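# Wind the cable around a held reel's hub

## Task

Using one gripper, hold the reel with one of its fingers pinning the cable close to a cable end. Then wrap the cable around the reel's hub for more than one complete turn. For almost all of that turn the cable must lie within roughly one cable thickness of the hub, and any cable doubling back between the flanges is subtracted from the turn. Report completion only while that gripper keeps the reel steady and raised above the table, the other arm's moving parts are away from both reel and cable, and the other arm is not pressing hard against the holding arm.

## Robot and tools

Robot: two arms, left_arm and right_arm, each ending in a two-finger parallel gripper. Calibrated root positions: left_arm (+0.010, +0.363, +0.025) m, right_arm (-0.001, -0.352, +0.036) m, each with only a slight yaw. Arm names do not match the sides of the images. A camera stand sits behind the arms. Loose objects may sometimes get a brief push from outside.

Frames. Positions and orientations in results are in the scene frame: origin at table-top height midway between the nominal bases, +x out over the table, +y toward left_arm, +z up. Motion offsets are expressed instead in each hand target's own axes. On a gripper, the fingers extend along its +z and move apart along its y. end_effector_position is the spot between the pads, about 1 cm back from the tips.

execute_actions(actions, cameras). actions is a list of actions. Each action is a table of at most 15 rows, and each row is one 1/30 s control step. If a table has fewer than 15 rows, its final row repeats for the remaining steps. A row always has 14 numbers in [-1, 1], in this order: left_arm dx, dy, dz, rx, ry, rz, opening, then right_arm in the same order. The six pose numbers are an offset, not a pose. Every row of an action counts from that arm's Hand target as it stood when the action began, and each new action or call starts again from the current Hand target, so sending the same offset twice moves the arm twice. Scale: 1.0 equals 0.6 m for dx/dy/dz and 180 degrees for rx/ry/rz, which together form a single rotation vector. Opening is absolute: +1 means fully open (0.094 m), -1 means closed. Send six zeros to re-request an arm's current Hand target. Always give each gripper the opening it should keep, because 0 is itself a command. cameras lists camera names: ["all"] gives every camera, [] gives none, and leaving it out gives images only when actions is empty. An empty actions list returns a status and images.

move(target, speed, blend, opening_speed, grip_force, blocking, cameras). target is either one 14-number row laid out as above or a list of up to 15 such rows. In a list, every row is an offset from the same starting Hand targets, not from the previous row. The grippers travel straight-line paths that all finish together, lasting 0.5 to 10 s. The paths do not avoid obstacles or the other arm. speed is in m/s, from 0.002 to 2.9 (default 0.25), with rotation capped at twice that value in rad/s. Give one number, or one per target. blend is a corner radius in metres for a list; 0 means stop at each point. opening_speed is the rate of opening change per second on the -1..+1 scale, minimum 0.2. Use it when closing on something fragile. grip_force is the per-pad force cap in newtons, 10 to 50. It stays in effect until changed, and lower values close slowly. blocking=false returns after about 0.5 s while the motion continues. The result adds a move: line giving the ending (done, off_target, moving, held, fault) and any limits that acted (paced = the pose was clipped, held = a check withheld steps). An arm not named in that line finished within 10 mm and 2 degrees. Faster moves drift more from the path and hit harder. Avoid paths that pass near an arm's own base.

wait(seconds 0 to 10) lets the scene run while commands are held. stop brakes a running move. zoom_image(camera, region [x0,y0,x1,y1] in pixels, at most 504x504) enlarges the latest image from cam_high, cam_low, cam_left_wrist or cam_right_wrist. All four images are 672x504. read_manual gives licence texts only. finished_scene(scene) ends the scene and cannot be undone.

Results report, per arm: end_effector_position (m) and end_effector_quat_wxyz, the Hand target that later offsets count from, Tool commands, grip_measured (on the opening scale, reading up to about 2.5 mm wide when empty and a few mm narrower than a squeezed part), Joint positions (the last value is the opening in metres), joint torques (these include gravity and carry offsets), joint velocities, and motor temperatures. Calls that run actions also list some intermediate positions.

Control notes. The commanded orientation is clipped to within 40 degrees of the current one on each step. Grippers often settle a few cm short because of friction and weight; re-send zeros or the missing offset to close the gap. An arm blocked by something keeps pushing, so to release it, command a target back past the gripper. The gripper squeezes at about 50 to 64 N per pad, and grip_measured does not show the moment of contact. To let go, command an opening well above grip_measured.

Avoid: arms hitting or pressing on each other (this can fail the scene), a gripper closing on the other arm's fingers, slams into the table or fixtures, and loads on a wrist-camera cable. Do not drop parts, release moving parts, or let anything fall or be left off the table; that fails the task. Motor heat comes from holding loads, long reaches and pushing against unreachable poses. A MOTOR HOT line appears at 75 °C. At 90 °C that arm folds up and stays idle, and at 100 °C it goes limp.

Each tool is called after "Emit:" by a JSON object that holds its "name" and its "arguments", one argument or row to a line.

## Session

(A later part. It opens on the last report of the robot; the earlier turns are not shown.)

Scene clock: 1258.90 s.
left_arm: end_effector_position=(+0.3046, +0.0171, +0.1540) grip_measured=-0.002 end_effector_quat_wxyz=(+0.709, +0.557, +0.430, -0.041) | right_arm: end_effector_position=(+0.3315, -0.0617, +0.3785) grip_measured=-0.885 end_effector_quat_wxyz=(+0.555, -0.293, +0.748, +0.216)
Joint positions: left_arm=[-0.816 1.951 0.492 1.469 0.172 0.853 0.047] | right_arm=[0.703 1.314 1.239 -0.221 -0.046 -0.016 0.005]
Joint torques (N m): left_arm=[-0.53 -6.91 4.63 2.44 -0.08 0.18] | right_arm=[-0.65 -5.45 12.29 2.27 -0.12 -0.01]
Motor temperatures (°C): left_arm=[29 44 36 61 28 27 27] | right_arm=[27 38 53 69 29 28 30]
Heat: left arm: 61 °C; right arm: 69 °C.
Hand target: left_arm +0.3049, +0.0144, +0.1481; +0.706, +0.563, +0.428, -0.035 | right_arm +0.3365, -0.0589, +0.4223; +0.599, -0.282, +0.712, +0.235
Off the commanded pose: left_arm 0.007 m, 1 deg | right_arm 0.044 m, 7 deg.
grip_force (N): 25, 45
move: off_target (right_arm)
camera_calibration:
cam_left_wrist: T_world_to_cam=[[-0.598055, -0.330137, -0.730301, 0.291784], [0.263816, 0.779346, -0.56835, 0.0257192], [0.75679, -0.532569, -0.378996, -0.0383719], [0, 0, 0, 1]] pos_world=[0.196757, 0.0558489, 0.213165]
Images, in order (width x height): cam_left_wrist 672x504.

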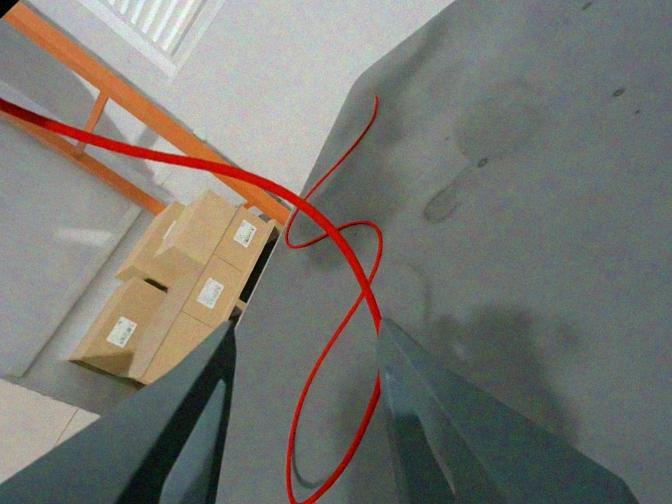

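Emit:
{"name": "move", "arguments": {
  "target": [
    [0,-0.0333,0,0,0,0,0.1,0,0,0,0,0,0,-1],
    [0,-0.0333,0.03,0,0,0,0.1,0,0,0,0,0,0,-1]
  ],
  "speed": 0.12,
  "cameras": ["cam_left_wrist"]
}}

Scene clock: 1265.73 s.
left_arm: end_effector_position=(+0.3045, -0.0043, +0.1322) grip_measured=+0.099 end_effector_quat_wxyz=(+0.699, +0.564, +0.438, -0.041) | right_arm: end_effector_position=(+0.3315, -0.0617, +0.3785) grip_measured=-0.885 end_effector_quat_wxyz=(+0.555, -0.293, +0.748, +0.216)
Joint positions: left_arm=[-0.868 2.053 0.557 1.476 0.119 0.854 0.052] | right_arm=[0.703 1.314 1.239 -0.221 -0.046 -0.016 0.005]
Joint torques (N m): left_arm=[-0.59 -7.31 4.7 2.73 -0.11 0.18] | right_arm=[-0.61 -5.55 12.44 2.24 -0.13 0]
Motor temperatures (°C): left_arm=[29 43 37 59 28 27 27] | right_arm=[27 38 53 69 29 28 30]
Heat: left arm: 59 °C; right arm: 69 °C.
Hand target: left_arm +0.3045, -0.0076, +0.1328; +0.706, +0.563, +0.428, -0.035 | right_arm +0.3365, -0.0589, +0.4223; +0.599, -0.282, +0.712, +0.235
Off the commanded pose: left_arm 0.003 m, 2 deg | right_arm 0.044 m, 7 deg.
grip_force (N): 25, 45
move: off_target (right_arm)
camera_calibration:
cam_left_wrist: T_world_to_cam=[[-0.611938, -0.314249, -0.725796, 0.27245], [0.251888, 0.792458, -0.555485, 0.0319543], [0.749723, -0.522741, -0.405779, -0.0521339], [0, 0, 0, 1]] pos_world=[0.19776, 0.033042, 0.194338]
Images, in order (width x height): cam_left_wrist 672x504.

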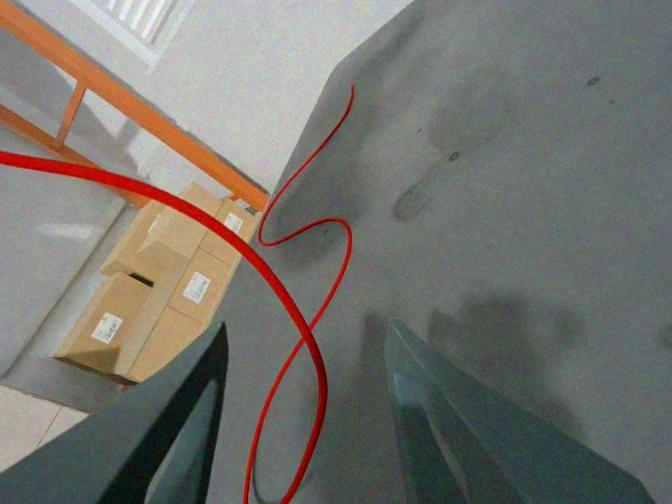

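Emit:
{"name": "zoom_image", "arguments": {
  "camera": "cam_left_wrist",
  "region": [200, 240, 440, 504]
}}

Scaled by 1.909 from the camera's 672x504 image, which has a finer 960x720 frame.

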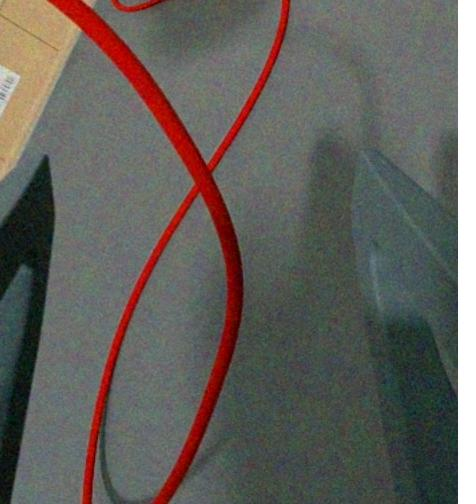

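Emit:
{"name": "move", "arguments": {
  "target": [0,0.008,0.042,0,0,0,0.1,0,0,0,0,0,0,-1],
  "speed": 0.12,
  "cameras": ["cam_left_wrist"]
}}

Emit:
{"name": "zoom_image", "arguments": {
  "camera": "cam_left_wrist",
  "region": [180, 200, 440, 504]
}}

Scene clock: 1281.13 s.
left_arm: end_effector_position=(+0.3206, -0.0227, +0.1462) grip_measured=+0.099 end_effector_quat_wxyz=(+0.714, +0.554, +0.427, -0.040) | right_arm: end_effector_position=(+0.3315, -0.0617, +0.3785) grip_measured=-0.885 end_effector_quat_wxyz=(+0.555, -0.293, +0.748, +0.216)
Joint positions: left_arm=[-0.868 2.079 0.661 1.44 0.119 0.856 0.052] | right_arm=[0.703 1.314 1.239 -0.221 -0.046 -0.016 0.005]
Joint torques (N m): left_arm=[-0.5 -8.09 5.35 2.32 -0.08 0.14] | right_arm=[-0.76 -5.56 12.15 2.26 -0.15 -0.04]
Motor temperatures (°C): left_arm=[29 41 37 60 28 27 27] | right_arm=[27 37 54 70 29 28 30]
Heat: left arm: 60 °C; right arm: 70 °C.
Hand target: left_arm +0.3213, -0.0267, +0.1365; +0.706, +0.563, +0.428, -0.035 | right_arm +0.3365, -0.0589, +0.4223; +0.599, -0.282, +0.712, +0.235
Off the commanded pose: left_arm 0.011 m, 1 deg | right_arm 0.044 m, 7 deg.
grip_force (N): 25, 45
move: off_target (left_arm, right_arm)
camera_calibration:
cam_left_wrist: T_world_to_cam=[[-0.590358, -0.336373, -0.73371, 0.280481], [0.268554, 0.775372, -0.571557, 0.0468891], [0.761154, -0.534464, -0.367412, -0.0777266], [0, 0, 0, 1]] pos_world=[0.212154, 0.0164477, 0.204034]
Images, in order (width x height): cam_left_wrist 672x504.

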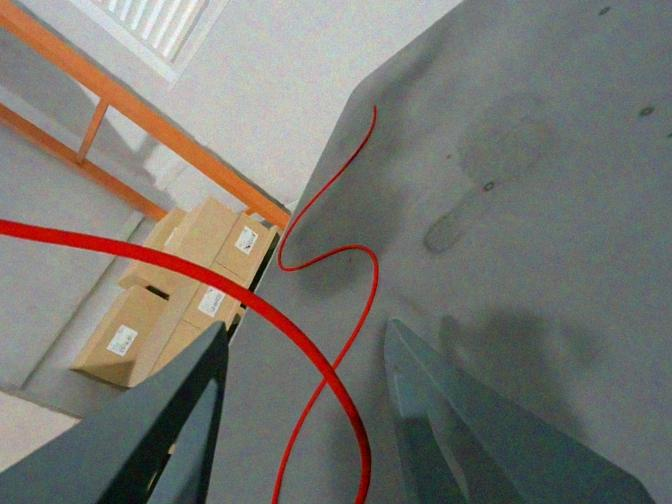

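Scaled by 1.658 from the camera's 672x504 image, which has a finer 960x720 frame.

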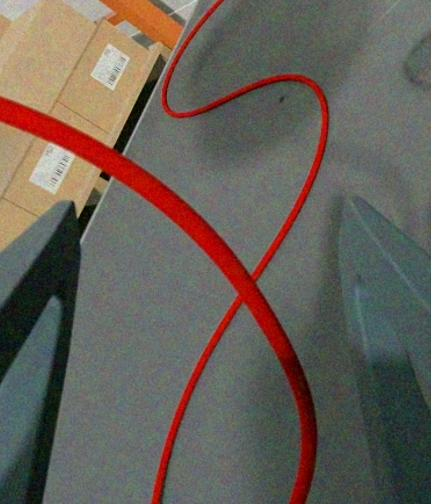

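Emit:
{"name": "move", "arguments": {
  "target": [0,0,0,0,0,0,-1,0,0,0,0,0,0,-1],
  "opening_speed": 0.7,
  "cameras": ["all"]
}}

Scene clock: 1290.17 s.
left_arm: end_effector_position=(+0.3206, -0.0227, +0.1462) grip_measured=-0.914 end_effector_quat_wxyz=(+0.714, +0.554, +0.427, -0.040) | right_arm: end_effector_position=(+0.3315, -0.0617, +0.3785) grip_measured=-0.885 end_effector_quat_wxyz=(+0.555, -0.293, +0.748, +0.216)
Joint positions: left_arm=[-0.868 2.079 0.661 1.44 0.119 0.856 0.004] | right_arm=[0.703 1.314 1.239 -0.221 -0.046 -0.016 0.005]
Joint torques (N m): left_arm=[-0.5 -8.03 5.39 2.32 -0.07 0.15] | right_arm=[-0.68 -5.49 12.26 2.24 -0.09 -0.01]
Motor temperatures (°C): left_arm=[29 41 37 57 28 27 27] | right_arm=[27 37 54 70 29 28 30]
Heat: left arm: 57 °C; right arm: 70 °C.
Hand target: left_arm +0.3213, -0.0267, +0.1366; +0.706, +0.563, +0.428, -0.035 | right_arm +0.3365, -0.0589, +0.4223; +0.599, -0.282, +0.712, +0.235
Off the commanded pose: left_arm 0.011 m, 1 deg | right_arm 0.044 m, 7 deg.
grip_force (N): 25, 45
move: off_target (left_arm, right_arm)
camera_calibration:
cam_left_wrist: T_world_to_cam=[[-0.590358, -0.336373, -0.73371, 0.280481], [0.268554, 0.775372, -0.571557, 0.0468891], [0.761154, -0.534464, -0.367412, -0.0777266], [0, 0, 0, 1]] pos_world=[0.212154, 0.0164477, 0.204034]
cam_right_wrist: T_world_to_cam=[[0.609462, -0.789245, 0.0751543, -0.291141], [-0.55763, -0.494121, -0.667003, 0.437993], [0.563564, 0.364605, -0.741255, 0.236029], [0, 0, 0, 1]] pos_world=[0.28866, -0.0994176, 0.488981]

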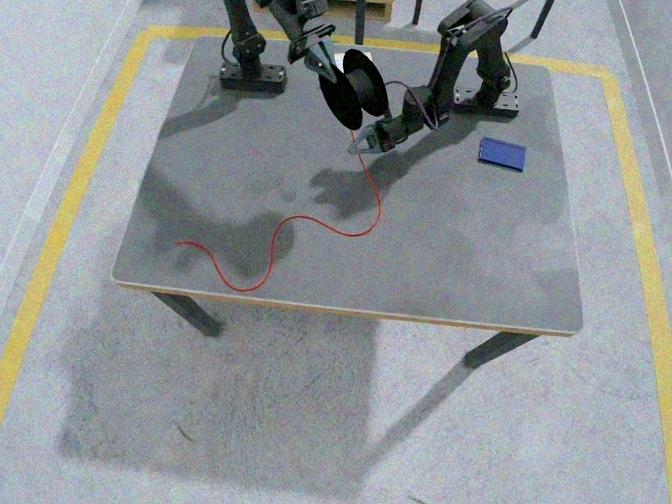

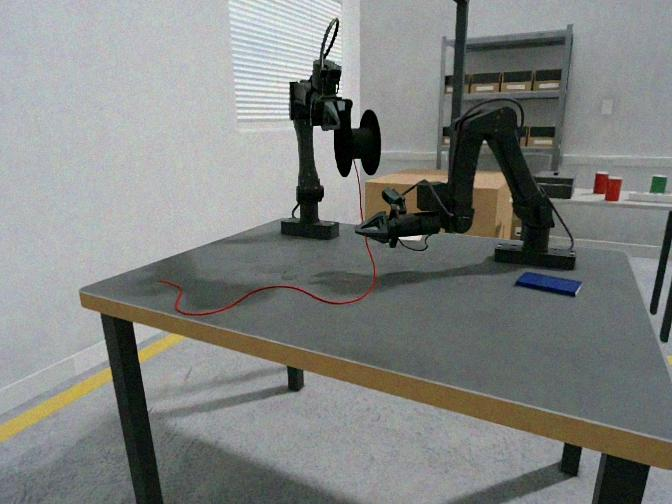

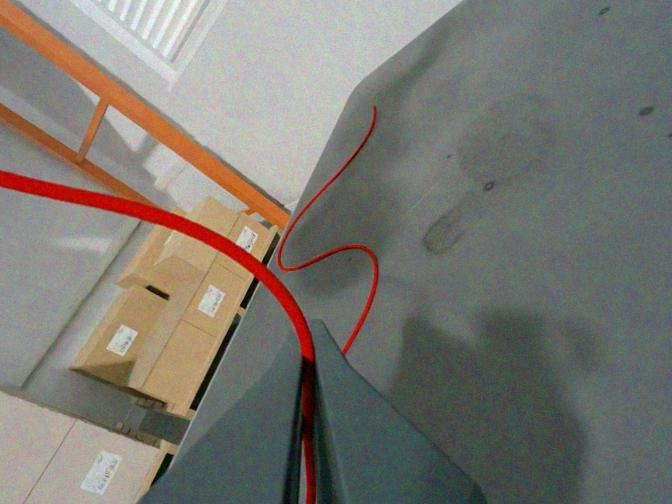

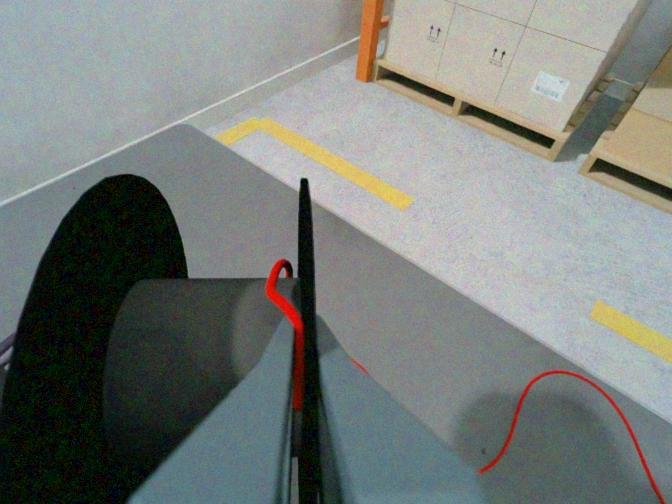

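Emit:
{"name": "move", "arguments": {
  "target": [
    [0,0,0,0,0,0,-0.78,0,0,0,0,0,0,-1],
    [0.1164,-0.022,-0.0167,0,0,0,-0.78,0,0,0,0,0,0,-1],
    [0.1164,-0.022,-0.0167,0,0,0,-1,0,0,0,0,0,0,-1]
  ],
  "speed": 0.1,
  "opening_speed": 0.7,
  "cameras": ["all"]
}}

Scene clock: 1314.87 s.
left_arm: end_effector_position=(+0.3495, +0.0088, +0.0654) grip_measured=-0.899 end_effector_quat_wxyz=(+0.663, +0.586, +0.464, -0.044) | right_arm: end_effector_position=(+0.3309, -0.0620, +0.3764) grip_measured=-0.885 end_effector_quat_wxyz=(+0.551, -0.294, +0.750, +0.215)
Joint positions: left_arm=[-0.735 2.289 0.683 1.484 0.247 0.864 0.005] | right_arm=[0.703 1.314 1.239 -0.23 -0.047 -0.016 0.005]
Joint torques (N m): left_arm=[0.5 -8.51 4.15 3.37 0.13 0.16] | right_arm=[-0.75 -5.46 12.12 2.34 -0.12 0.01]
Motor temperatures (°C): left_arm=[29 40 37 55 28 27 27] | right_arm=[27 37 54 72 29 28 30]
Heat: left arm: 55 °C; right arm: 72 °C.
Hand target: left_arm +0.3528, +0.0071, +0.0815; +0.706, +0.563, +0.428, -0.035 | right_arm +0.3365, -0.0589, +0.4223; +0.599, -0.282, +0.712, +0.234
Off the commanded pose: left_arm 0.017 m, 7 deg | right_arm 0.046 m, 8 deg.
joint sent to its limit (left arm) — joint 4 (wrist pitch), upper limit. The joint targets still meet the commanded pose.
grip_force (N): 25, 45
move: off_target (left_arm, right_arm); target 3's new opening was sent with left_arm's hand 0.017 m and 7 deg from that target
camera_calibration:
cam_left_wrist: T_world_to_cam=[[-0.660383, -0.266311, -0.70212, 0.27058], [0.211456, 0.831217, -0.514164, -0.0157081], [0.720541, -0.488013, -0.492609, -0.0905847], [0, 0, 0, 1]] pos_world=[0.247278, 0.0409088, 0.137281]
cam_right_wrist: T_world_to_cam=[[0.610524, -0.788414, 0.0752636, -0.29126], [-0.561852, -0.498129, -0.660447, 0.43475], [0.558196, 0.360932, -0.747091, 0.23868], [0, 0, 0, 1]] pos_world=[0.288856, -0.0992195, 0.487366]

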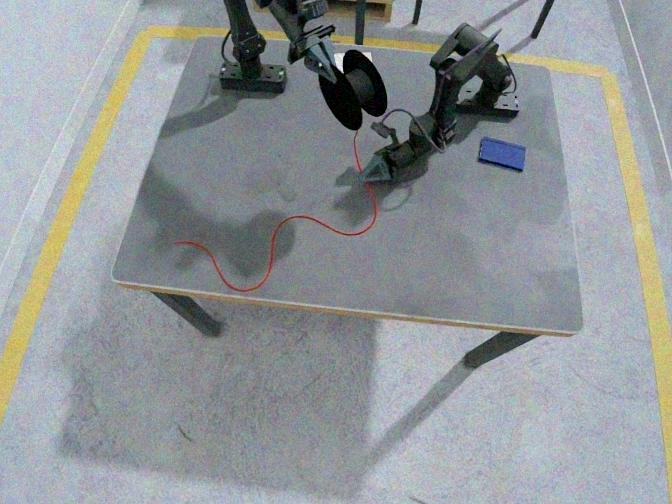

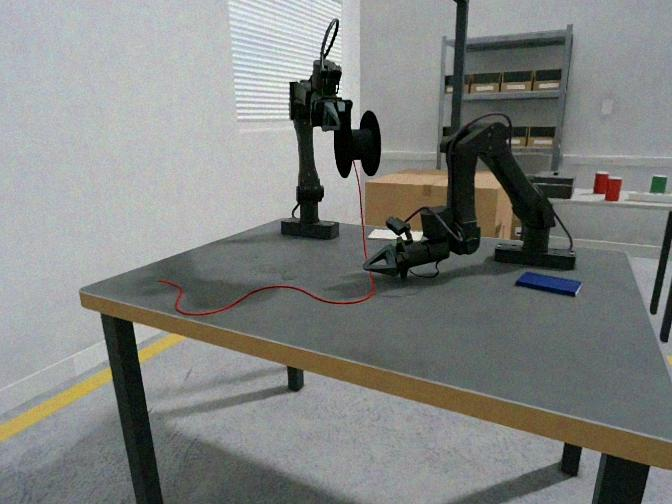

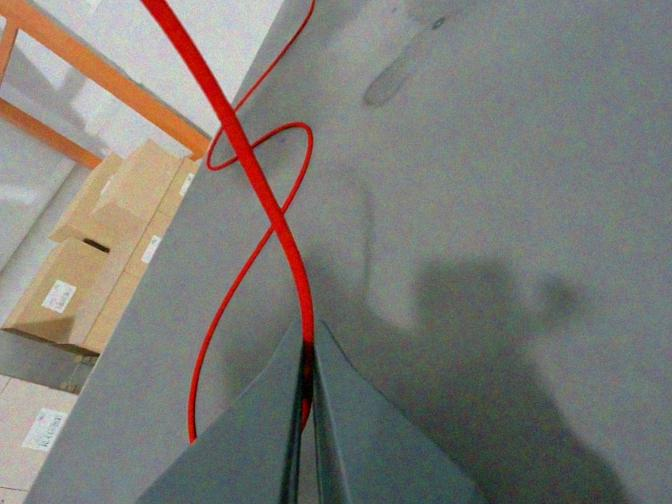

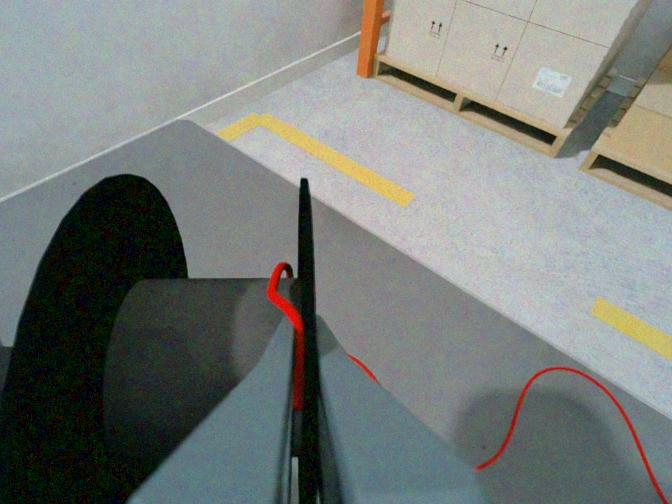

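Emit:
{"name": "move", "arguments": {
  "target": [0,0,0,0,0,0,-1,0,0,0,0,0.15,0,-1],
  "speed": 0.15,
  "cameras": ["cam_low","cam_right_wrist"]
}}

Scene clock: 1328.20 s.
left_arm: end_effector_position=(+0.3494, +0.0087, +0.0654) grip_measured=-0.900 end_effector_quat_wxyz=(+0.663, +0.586, +0.464, -0.044) | right_arm: end_effector_position=(+0.3311, -0.0636, +0.3990) grip_measured=-0.885 end_effector_quat_wxyz=(+0.383, -0.332, +0.848, +0.152)
Joint positions: left_arm=[-0.735 2.289 0.683 1.484 0.248 0.864 0.005] | right_arm=[0.703 1.673 2.055 -1.103 -0.04 -0.032 0.005]
Joint torques (N m): left_arm=[0.49 -8.46 4.1 3.38 0.12 0.16] | right_arm=[0.08 -6.71 10.4 1.65 -0.02 -0.04]
Motor temperatures (°C): left_arm=[29 39 37 59 28 27 28] | right_arm=[27 37 54 76 29 28 30]
Heat: left arm: 59 °C; right arm: 76 °C. Fold the right arm in close to its base, or ease its load, before you think long.
Hand target: left_arm +0.3527, +0.0070, +0.0815; +0.706, +0.563, +0.428, -0.035 | right_arm +0.3364, -0.0589, +0.4223; +0.416, -0.329, +0.832, +0.162
Off the commanded pose: left_arm 0.016 m, 7 deg | right_arm 0.024 m, 4 deg.
MOTOR HOT: joint 4 (wrist pitch) of the right arm reports 76 °C; the controller's stop level is 90 °C. To cool a motor, set the load down, stop pushing, or move to a pose that needs little force.
joint sent to its limit (left arm) — joint 4 (wrist pitch), upper limit. The joint targets still meet the commanded pose.
grip_force (N): 25, 45
move: off_target (left_arm, right_arm)
camera_calibration:
cam_right_wrist: T_world_to_cam=[[0.639102, -0.762488, 0.100799, -0.312235], [-0.711037, -0.635704, -0.30051, 0.346083], [0.293213, 0.120385, -0.948437, 0.408785], [0, 0, 0, 1]] pos_world=[0.325767, -0.0672802, 0.523181]
Images, in order (width x height): cam_low 672x504, cam_right_wrist 672x504.

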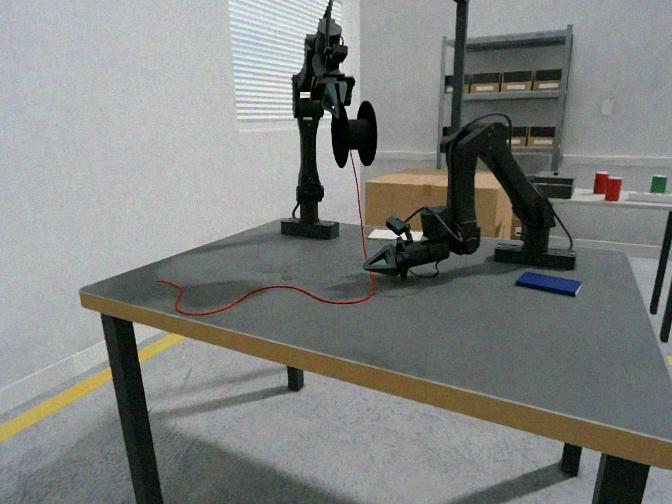

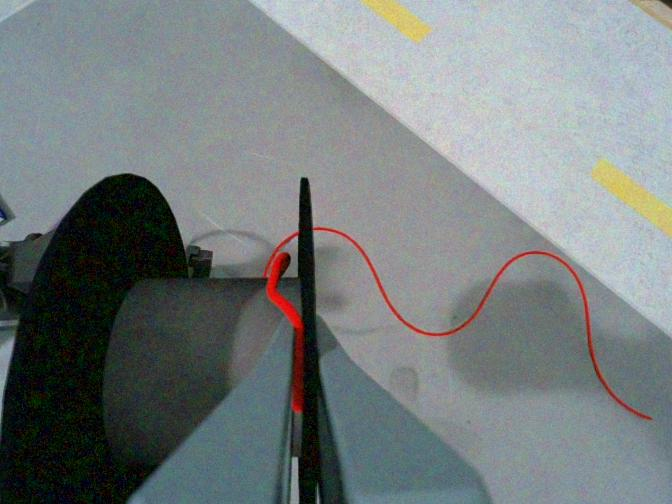

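Emit:
{"name": "move", "arguments": {
  "target": [
    [-0.1476,-0.112,-0.065,0,0,-0.08,-1,0,0,0,0,0,0,-1],
    [-0.2608,-0.1482,-0.0817,0,0,-0.15,-1,0,0,0,0,0,0,-1],
    [-0.4814,-0.1288,-0.115,0,0,-0.22,-1,0,0,0,0,0,0,-1]
  ],
  "speed": 0.15,
  "blend": [0.03,0.03,0],
  "cameras": ["all"]
}}

Scene clock: 1391.03 s.
left_arm: end_effector_position=(+0.0899, -0.0880, +0.1994) grip_measured=-0.900 end_effector_quat_wxyz=(+0.650, +0.396, +0.590, -0.267) | right_arm: end_effector_position=(+0.3282, -0.0661, +0.3947) grip_measured=-0.885 end_effector_quat_wxyz=(+0.374, -0.334, +0.853, +0.148)
Joint positions: left_arm=[-1.659 1.784 0.635 1.135 -0.661 0.193 0.005] | right_arm=[0.703 1.673 2.055 -1.126 -0.039 -0.032 0.005]
Joint torques (N m): left_arm=[-0.25 -9.94 6.65 2.13 -0.2 -0.13] | right_arm=[-0.05 -7.05 10.13 1.88 -0.02 -0.07]
Motor temperatures (°C): left_arm=[29 38 36 65 28 27 28] | right_arm=[27 37 49 71 28 28 31]
Heat: left arm: 65 °C; right arm: 71 °C.
Hand target: left_arm +0.0904, -0.0891, +0.2081; +0.652, +0.385, +0.593, -0.272 | right_arm +0.3365, -0.0589, +0.4224; +0.417, -0.329, +0.832, +0.162
Off the commanded pose: left_arm 0.009 m, 1 deg | right_arm 0.030 m, 6 deg.
MOTOR HOT: cleared for the motors of the right arm.
grip_force (N): 25, 45
move: off_target (right_arm)
camera_calibration:
cam_left_wrist: T_world_to_cam=[[-0.858515, -0.485521, -0.164986, 0.0588285], [-0.133807, 0.522706, -0.841946, 0.257793], [0.495022, -0.700748, -0.513718, 0.121008], [0, 0, 0, 1]] pos_world=[0.0250977, -0.0213911, 0.288918]
cam_right_wrist: T_world_to_cam=[[0.640818, -0.760972, 0.101361, -0.312512], [-0.716044, -0.640083, -0.278524, 0.333783], [0.276828, 0.105904, -0.955066, 0.412967], [0, 0, 0, 1]] pos_world=[0.324946, -0.067899, 0.519053]

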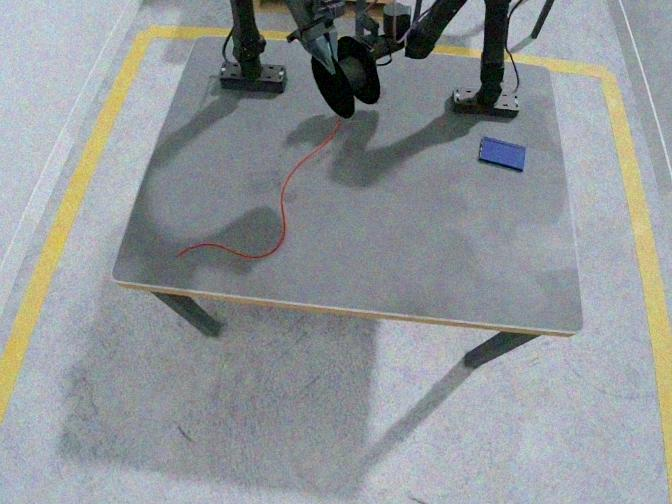

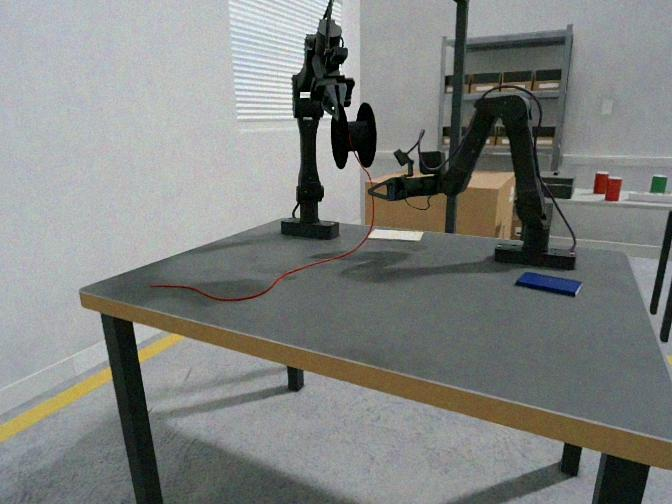

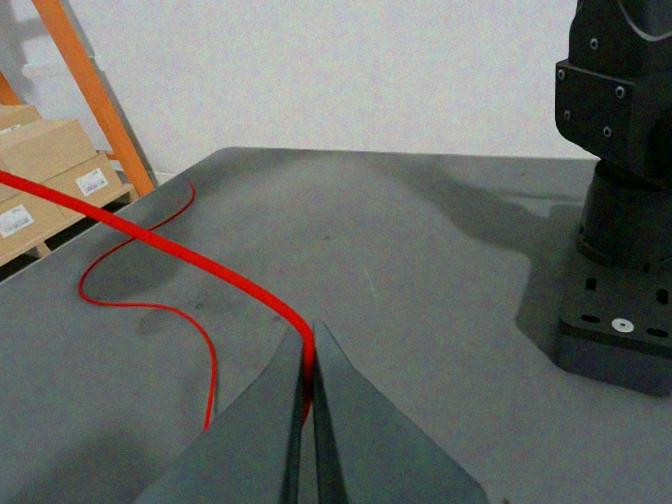

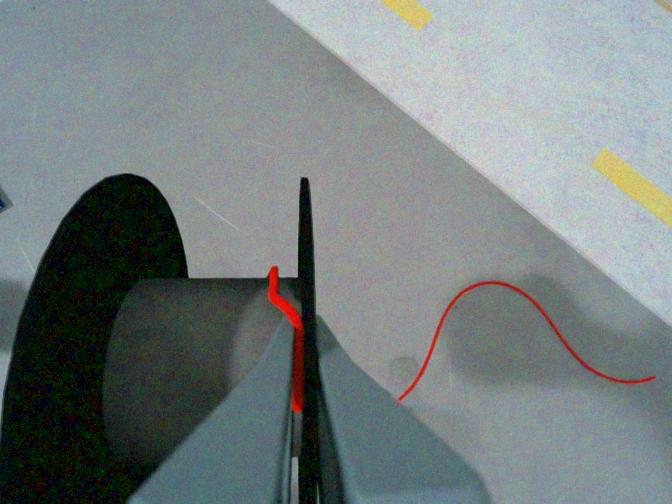

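Emit:
{"name": "move", "arguments": {
  "target": [
    [-0.1653,-0.0323,0.002,0,0,-0.03,-1,0.0263,0,0.0205,0,0,0,-1],
    [-0.3032,0.0422,0.002,0,0,-0.0578,-1,0.0525,0,0.041,0,0,0,-1],
    [-0.3682,0.177,0.019,0,0,-0.0578,-1,0.0788,0,0.0616,0,0,0,-1]
  ],
  "speed": 0.14,
  "blend": [0.03,0.03,0],
  "cameras": ["all"]
}}

Scene clock: 1424.00 s.
left_arm: end_effector_position=(+0.1515, -0.0659, +0.4297) grip_measured=-0.900 end_effector_quat_wxyz=(+0.624, +0.338, +0.630, -0.315) | right_arm: end_effector_position=(+0.3354, -0.0601, +0.3350) grip_measured=-0.885 end_effector_quat_wxyz=(+0.374, -0.334, +0.853, +0.148)
Joint positions: left_arm=[-1.456 1.354 1.252 0.075 -0.479 0.012 0.005] | right_arm=[0.703 1.586 1.694 -0.852 -0.039 -0.032 0.005]
Joint torques (N m): left_arm=[0.24 -7.54 9.61 2.27 0.1 -0.15] | right_arm=[-0.06 -10.32 6.95 1.89 -0.02 0]
Motor temperatures (°C): left_arm=[29 39 37 61 28 27 28] | right_arm=[27 37 49 72 28 28 31]
Heat: left arm: 61 °C; right arm: 72 °C.
Hand target: left_arm +0.1503, -0.0623, +0.4444; +0.625, +0.330, +0.626, -0.330 | right_arm +0.3375, -0.0583, +0.3622; +0.416, -0.329, +0.832, +0.162
Off the commanded pose: left_arm 0.015 m, 2 deg | right_arm 0.027 m, 6 deg.
grip_force (N): 25, 45
move: off_target (left_arm, right_arm)
camera_calibration:
cam_left_wrist: T_world_to_cam=[[-0.858455, -0.512759, 0.0115726, 0.082859], [-0.275487, 0.441951, -0.85369, 0.469521], [0.432622, -0.736042, -0.520653, 0.234426], [0, 0, 0, 1]] pos_world=[0.0990598, 0.00752918, 0.521921]
cam_right_wrist: T_world_to_cam=[[0.640818, -0.760972, 0.101361, -0.306585], [-0.716044, -0.640083, -0.278524, 0.326087], [0.276828, 0.105904, -0.955066, 0.353331], [0, 0, 0, 1]] pos_world=[0.332146, -0.061999, 0.459353]

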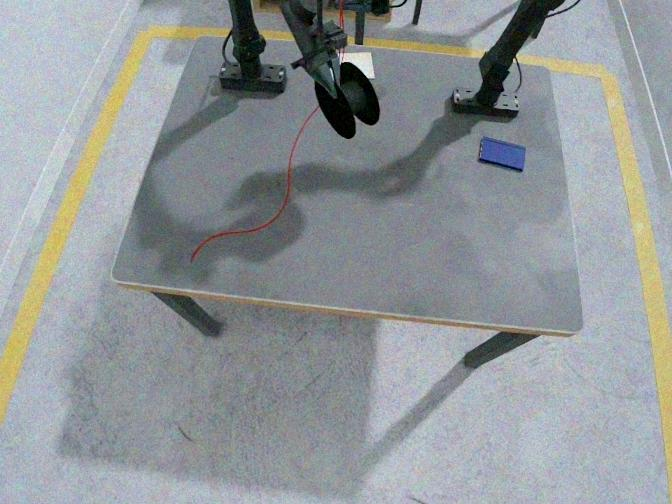

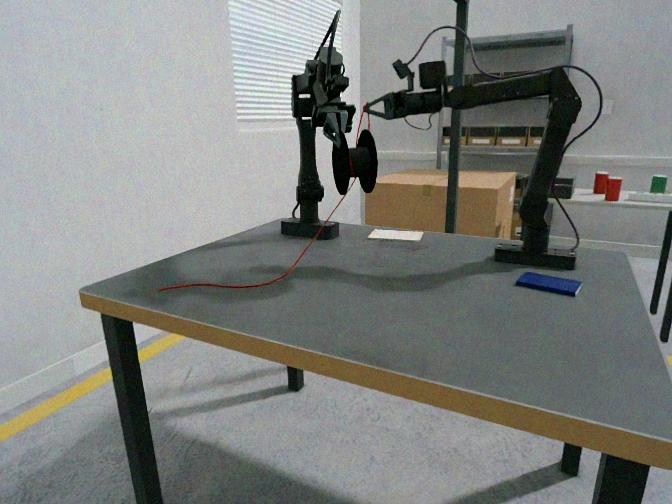

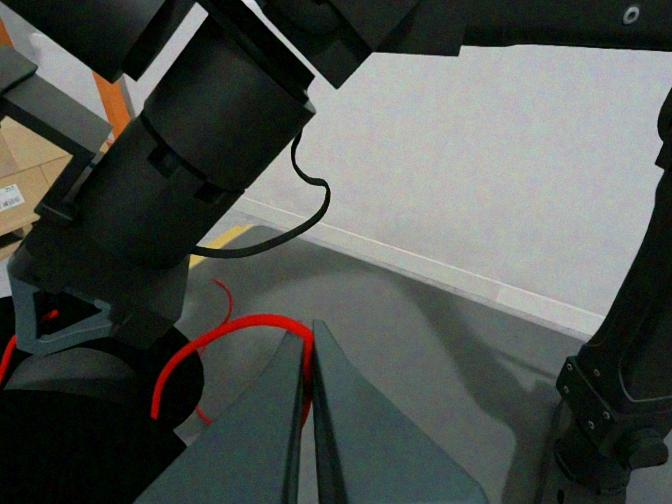

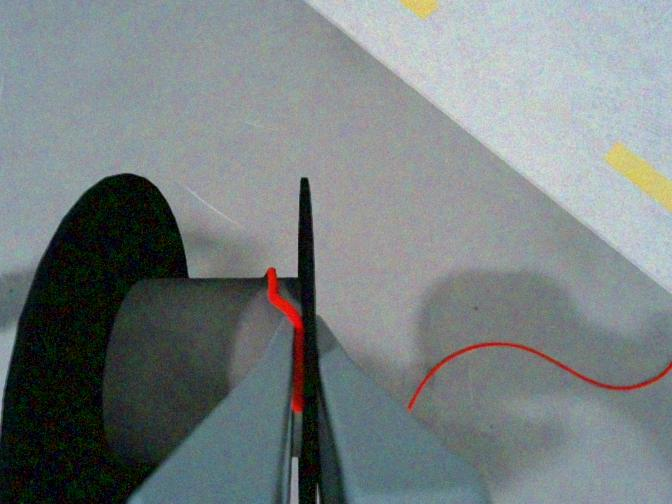

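Emit:
{"name": "zoom_image", "arguments": {
  "camera": "cam_low",
  "region": [280, 80, 440, 240]
}}

Emit:
{"name": "zoom_image", "arguments": {
  "camera": "cam_left_wrist",
  "region": [0, 250, 340, 504]
}}

Scaled by 3.150 from the camera's 672x504 image, which has a finer 960x720 frame.

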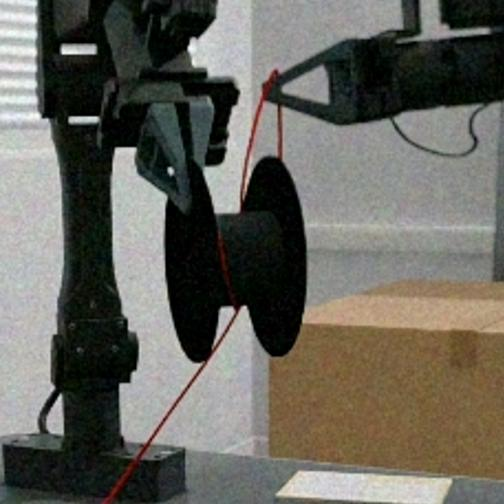

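Scaled by 1.482 from the camera's 672x504 image, which has a finer 960x720 frame.

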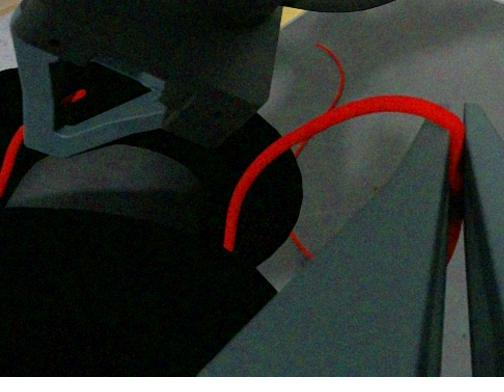

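Emit:
{"name": "zoom_image", "arguments": {
  "camera": "cam_low",
  "region": [325, 120, 385, 210]
}}

Scaled by 5.600 from the camera's 672x504 image, which has a finer 960x720 frame.

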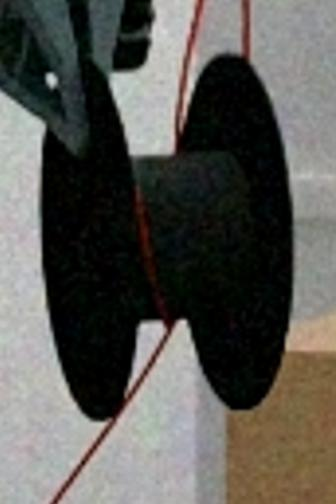

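Emit:
{"name": "move", "arguments": {
  "target": [0.1333,0,0.1833,0,0,0,-1,0.1051,-0.1833,0.0821,0,0,0,-1],
  "speed": 0.1,
  "cameras": ["all"]
}}

Emit:
{"name": "zoom_image", "arguments": {
  "camera": "cam_low",
  "region": [240, 80, 440, 280]
}}

Scene clock: 1535.17 s.
left_arm: end_effector_position=(+0.2105, -0.1478, +0.3587) grip_measured=-0.900 end_effector_quat_wxyz=(+0.625, +0.334, +0.629, -0.319) | right_arm: end_effector_position=(+0.4067, -0.1446, +0.2713) grip_measured=-0.885 end_effector_quat_wxyz=(+0.389, -0.322, +0.850, +0.151)
Joint positions: left_arm=[-1.329 1.709 1.301 0.392 -0.352 0.01 0.005] | right_arm=[0.366 1.586 1.415 -0.574 -0.28 -0.241 0.005]
Joint torques (N m): left_arm=[0.39 -8.9 9.76 2.44 0.13 -0.12] | right_arm=[-0.27 -7.19 7.43 1.9 -0.39 -0.1]
Motor temperatures (°C): left_arm=[29 38 39 57 28 27 28] | right_arm=[27 43 49 68 28 28 31]
Heat: left arm: 57 °C; right arm: 68 °C.
Hand target: left_arm +0.2124, -0.1529, +0.3643; +0.625, +0.330, +0.626, -0.330 | right_arm +0.4138, -0.1378, +0.2828; +0.417, -0.329, +0.832, +0.162
Off the commanded pose: left_arm 0.008 m, 1 deg | right_arm 0.015 m, 4 deg.
grip_force (N): 25, 45
move: off_target (right_arm)
camera_calibration:
cam_left_wrist: T_world_to_cam=[[-0.858016, -0.513265, 0.0191583, 0.0894234], [-0.277524, 0.431899, -0.858163, 0.461927], [0.43219, -0.741635, -0.51302, 0.108199], [0, 0, 0, 1]] pos_world=[0.15816, -0.0733639, 0.450204]
cam_right_wrist: T_world_to_cam=[[0.622494, -0.776647, 0.0965426, -0.403575], [-0.72232, -0.617624, -0.311118, 0.31994], [0.301256, 0.123935, -0.945455, 0.271708], [0, 0, 0, 1]] pos_world=[0.400468, -0.149507, 0.395389]

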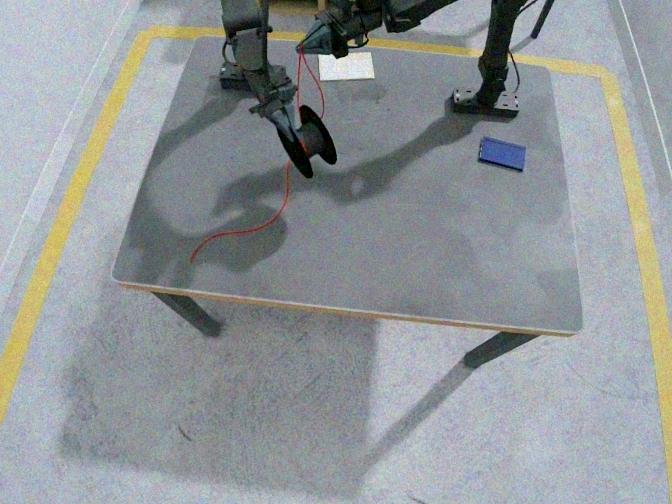

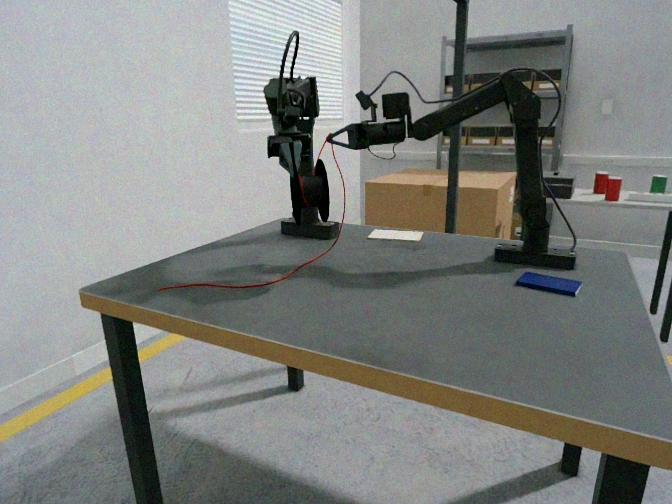

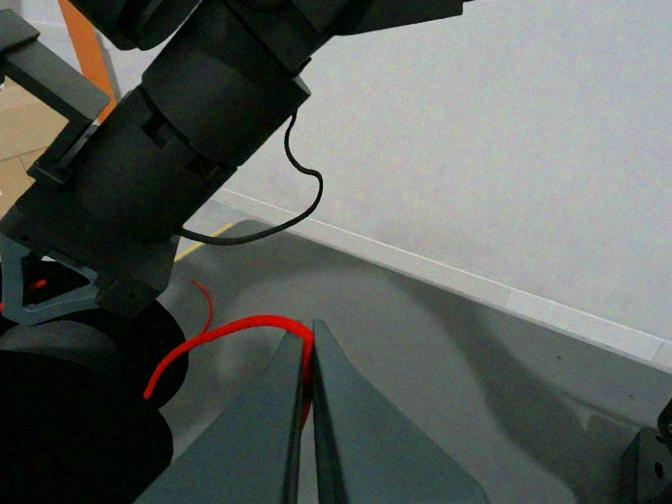

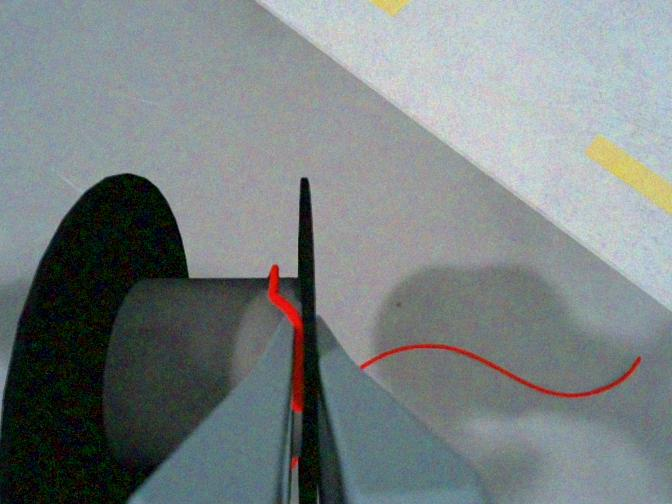

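Scaled by 2.520 from the camera's 672x504 image, which has a finer 960x720 frame.

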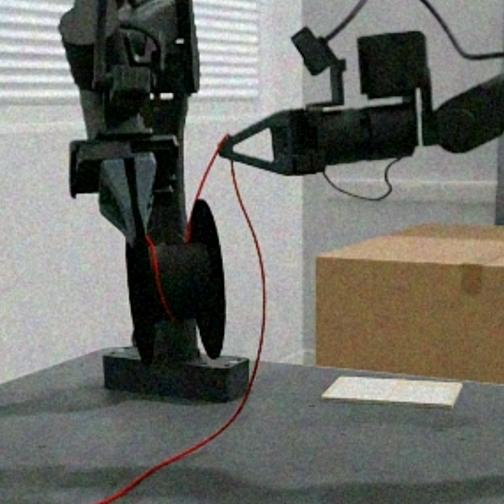

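Emit:
{"name": "execute_actions", "arguments": {
  "actions": []
}}

Scene clock: 1551.67 s.
left_arm: end_effector_position=(+0.2105, -0.1478, +0.3587) grip_measured=-0.900 end_effector_quat_wxyz=(+0.625, +0.334, +0.629, -0.319) | right_arm: end_effector_position=(+0.4067, -0.1446, +0.2714) grip_measured=-0.885 end_effector_quat_wxyz=(+0.389, -0.322, +0.850, +0.151)
Joint positions: left_arm=[-1.329 1.709 1.301 0.392 -0.352 0.01 0.005] | right_arm=[0.366 1.586 1.415 -0.574 -0.28 -0.241 0.005]
Joint velocities: within noise
Joint torques (N m): left_arm=[0.47 -8.83 9.7 2.45 0.12 -0.14] | right_arm=[-0.32 -7.38 7.35 1.93 -0.4 -0.07]
Motor temperatures (°C): left_arm=[29 39 41 59 28 27 28] | right_arm=[27 41 48 70 29 28 31]
Heat: left arm: 59 °C; right arm: 70 °C.
Hand target: left_arm +0.2124, -0.1529, +0.3643; +0.625, +0.330, +0.626, -0.330 | right_arm +0.4138, -0.1378, +0.2829; +0.417, -0.329, +0.832, +0.162
Tool commands: left_gripper/opening=-1.0 right_gripper/opening=-1.0
Off the commanded pose: left_arm 0.008 m, 1 deg | right_arm 0.015 m, 4 deg.
grip_force (N): 25, 45
camera_calibration:
cam_left_wrist: T_world_to_cam=[[-0.857973, -0.513323, 0.019534, 0.0893291], [-0.277825, 0.431703, -0.858164, 0.461989], [0.432082, -0.741709, -0.513004, 0.10816], [0, 0, 0, 1]] pos_world=[0.15826, -0.0733639, 0.450204]
cam_right_wrist: T_world_to_cam=[[0.622685, -0.776499, 0.0965015, -0.403622], [-0.722036, -0.61773, -0.311567, 0.32002], [0.301543, 0.12433, -0.945311, 0.27169], [0, 0, 0, 1]] pos_world=[0.400468, -0.149506, 0.395489]

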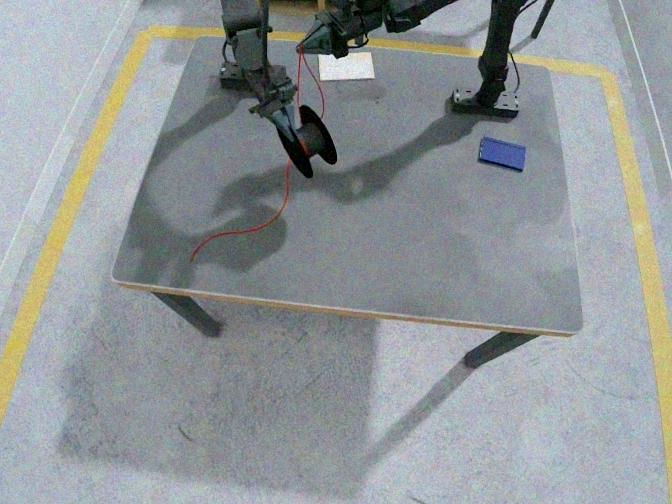

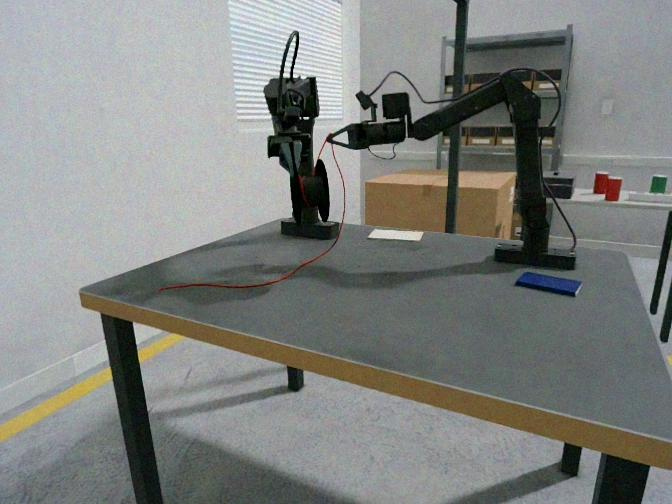

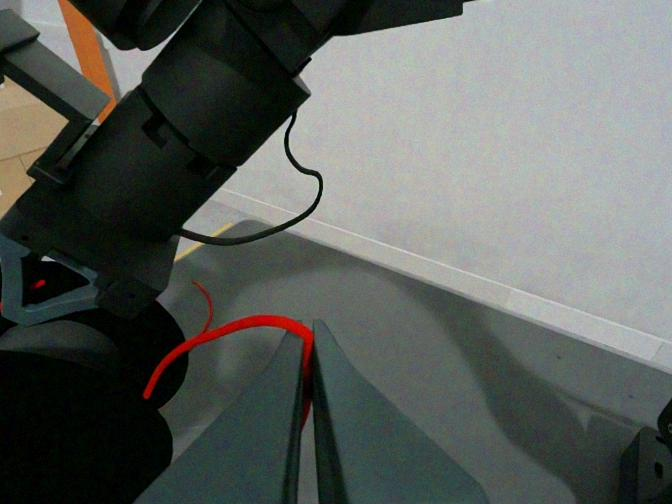

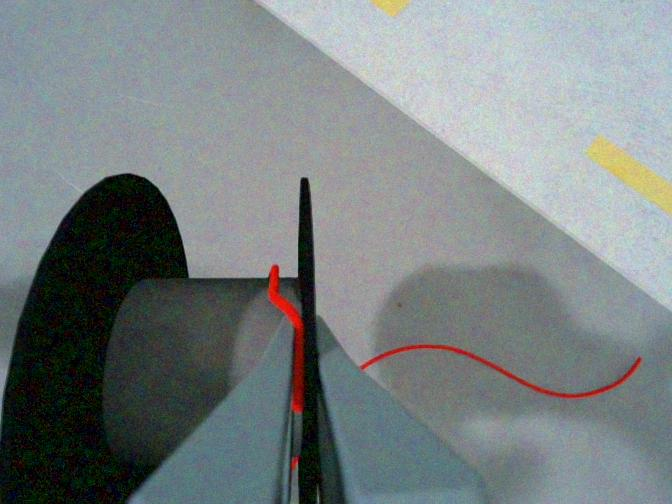

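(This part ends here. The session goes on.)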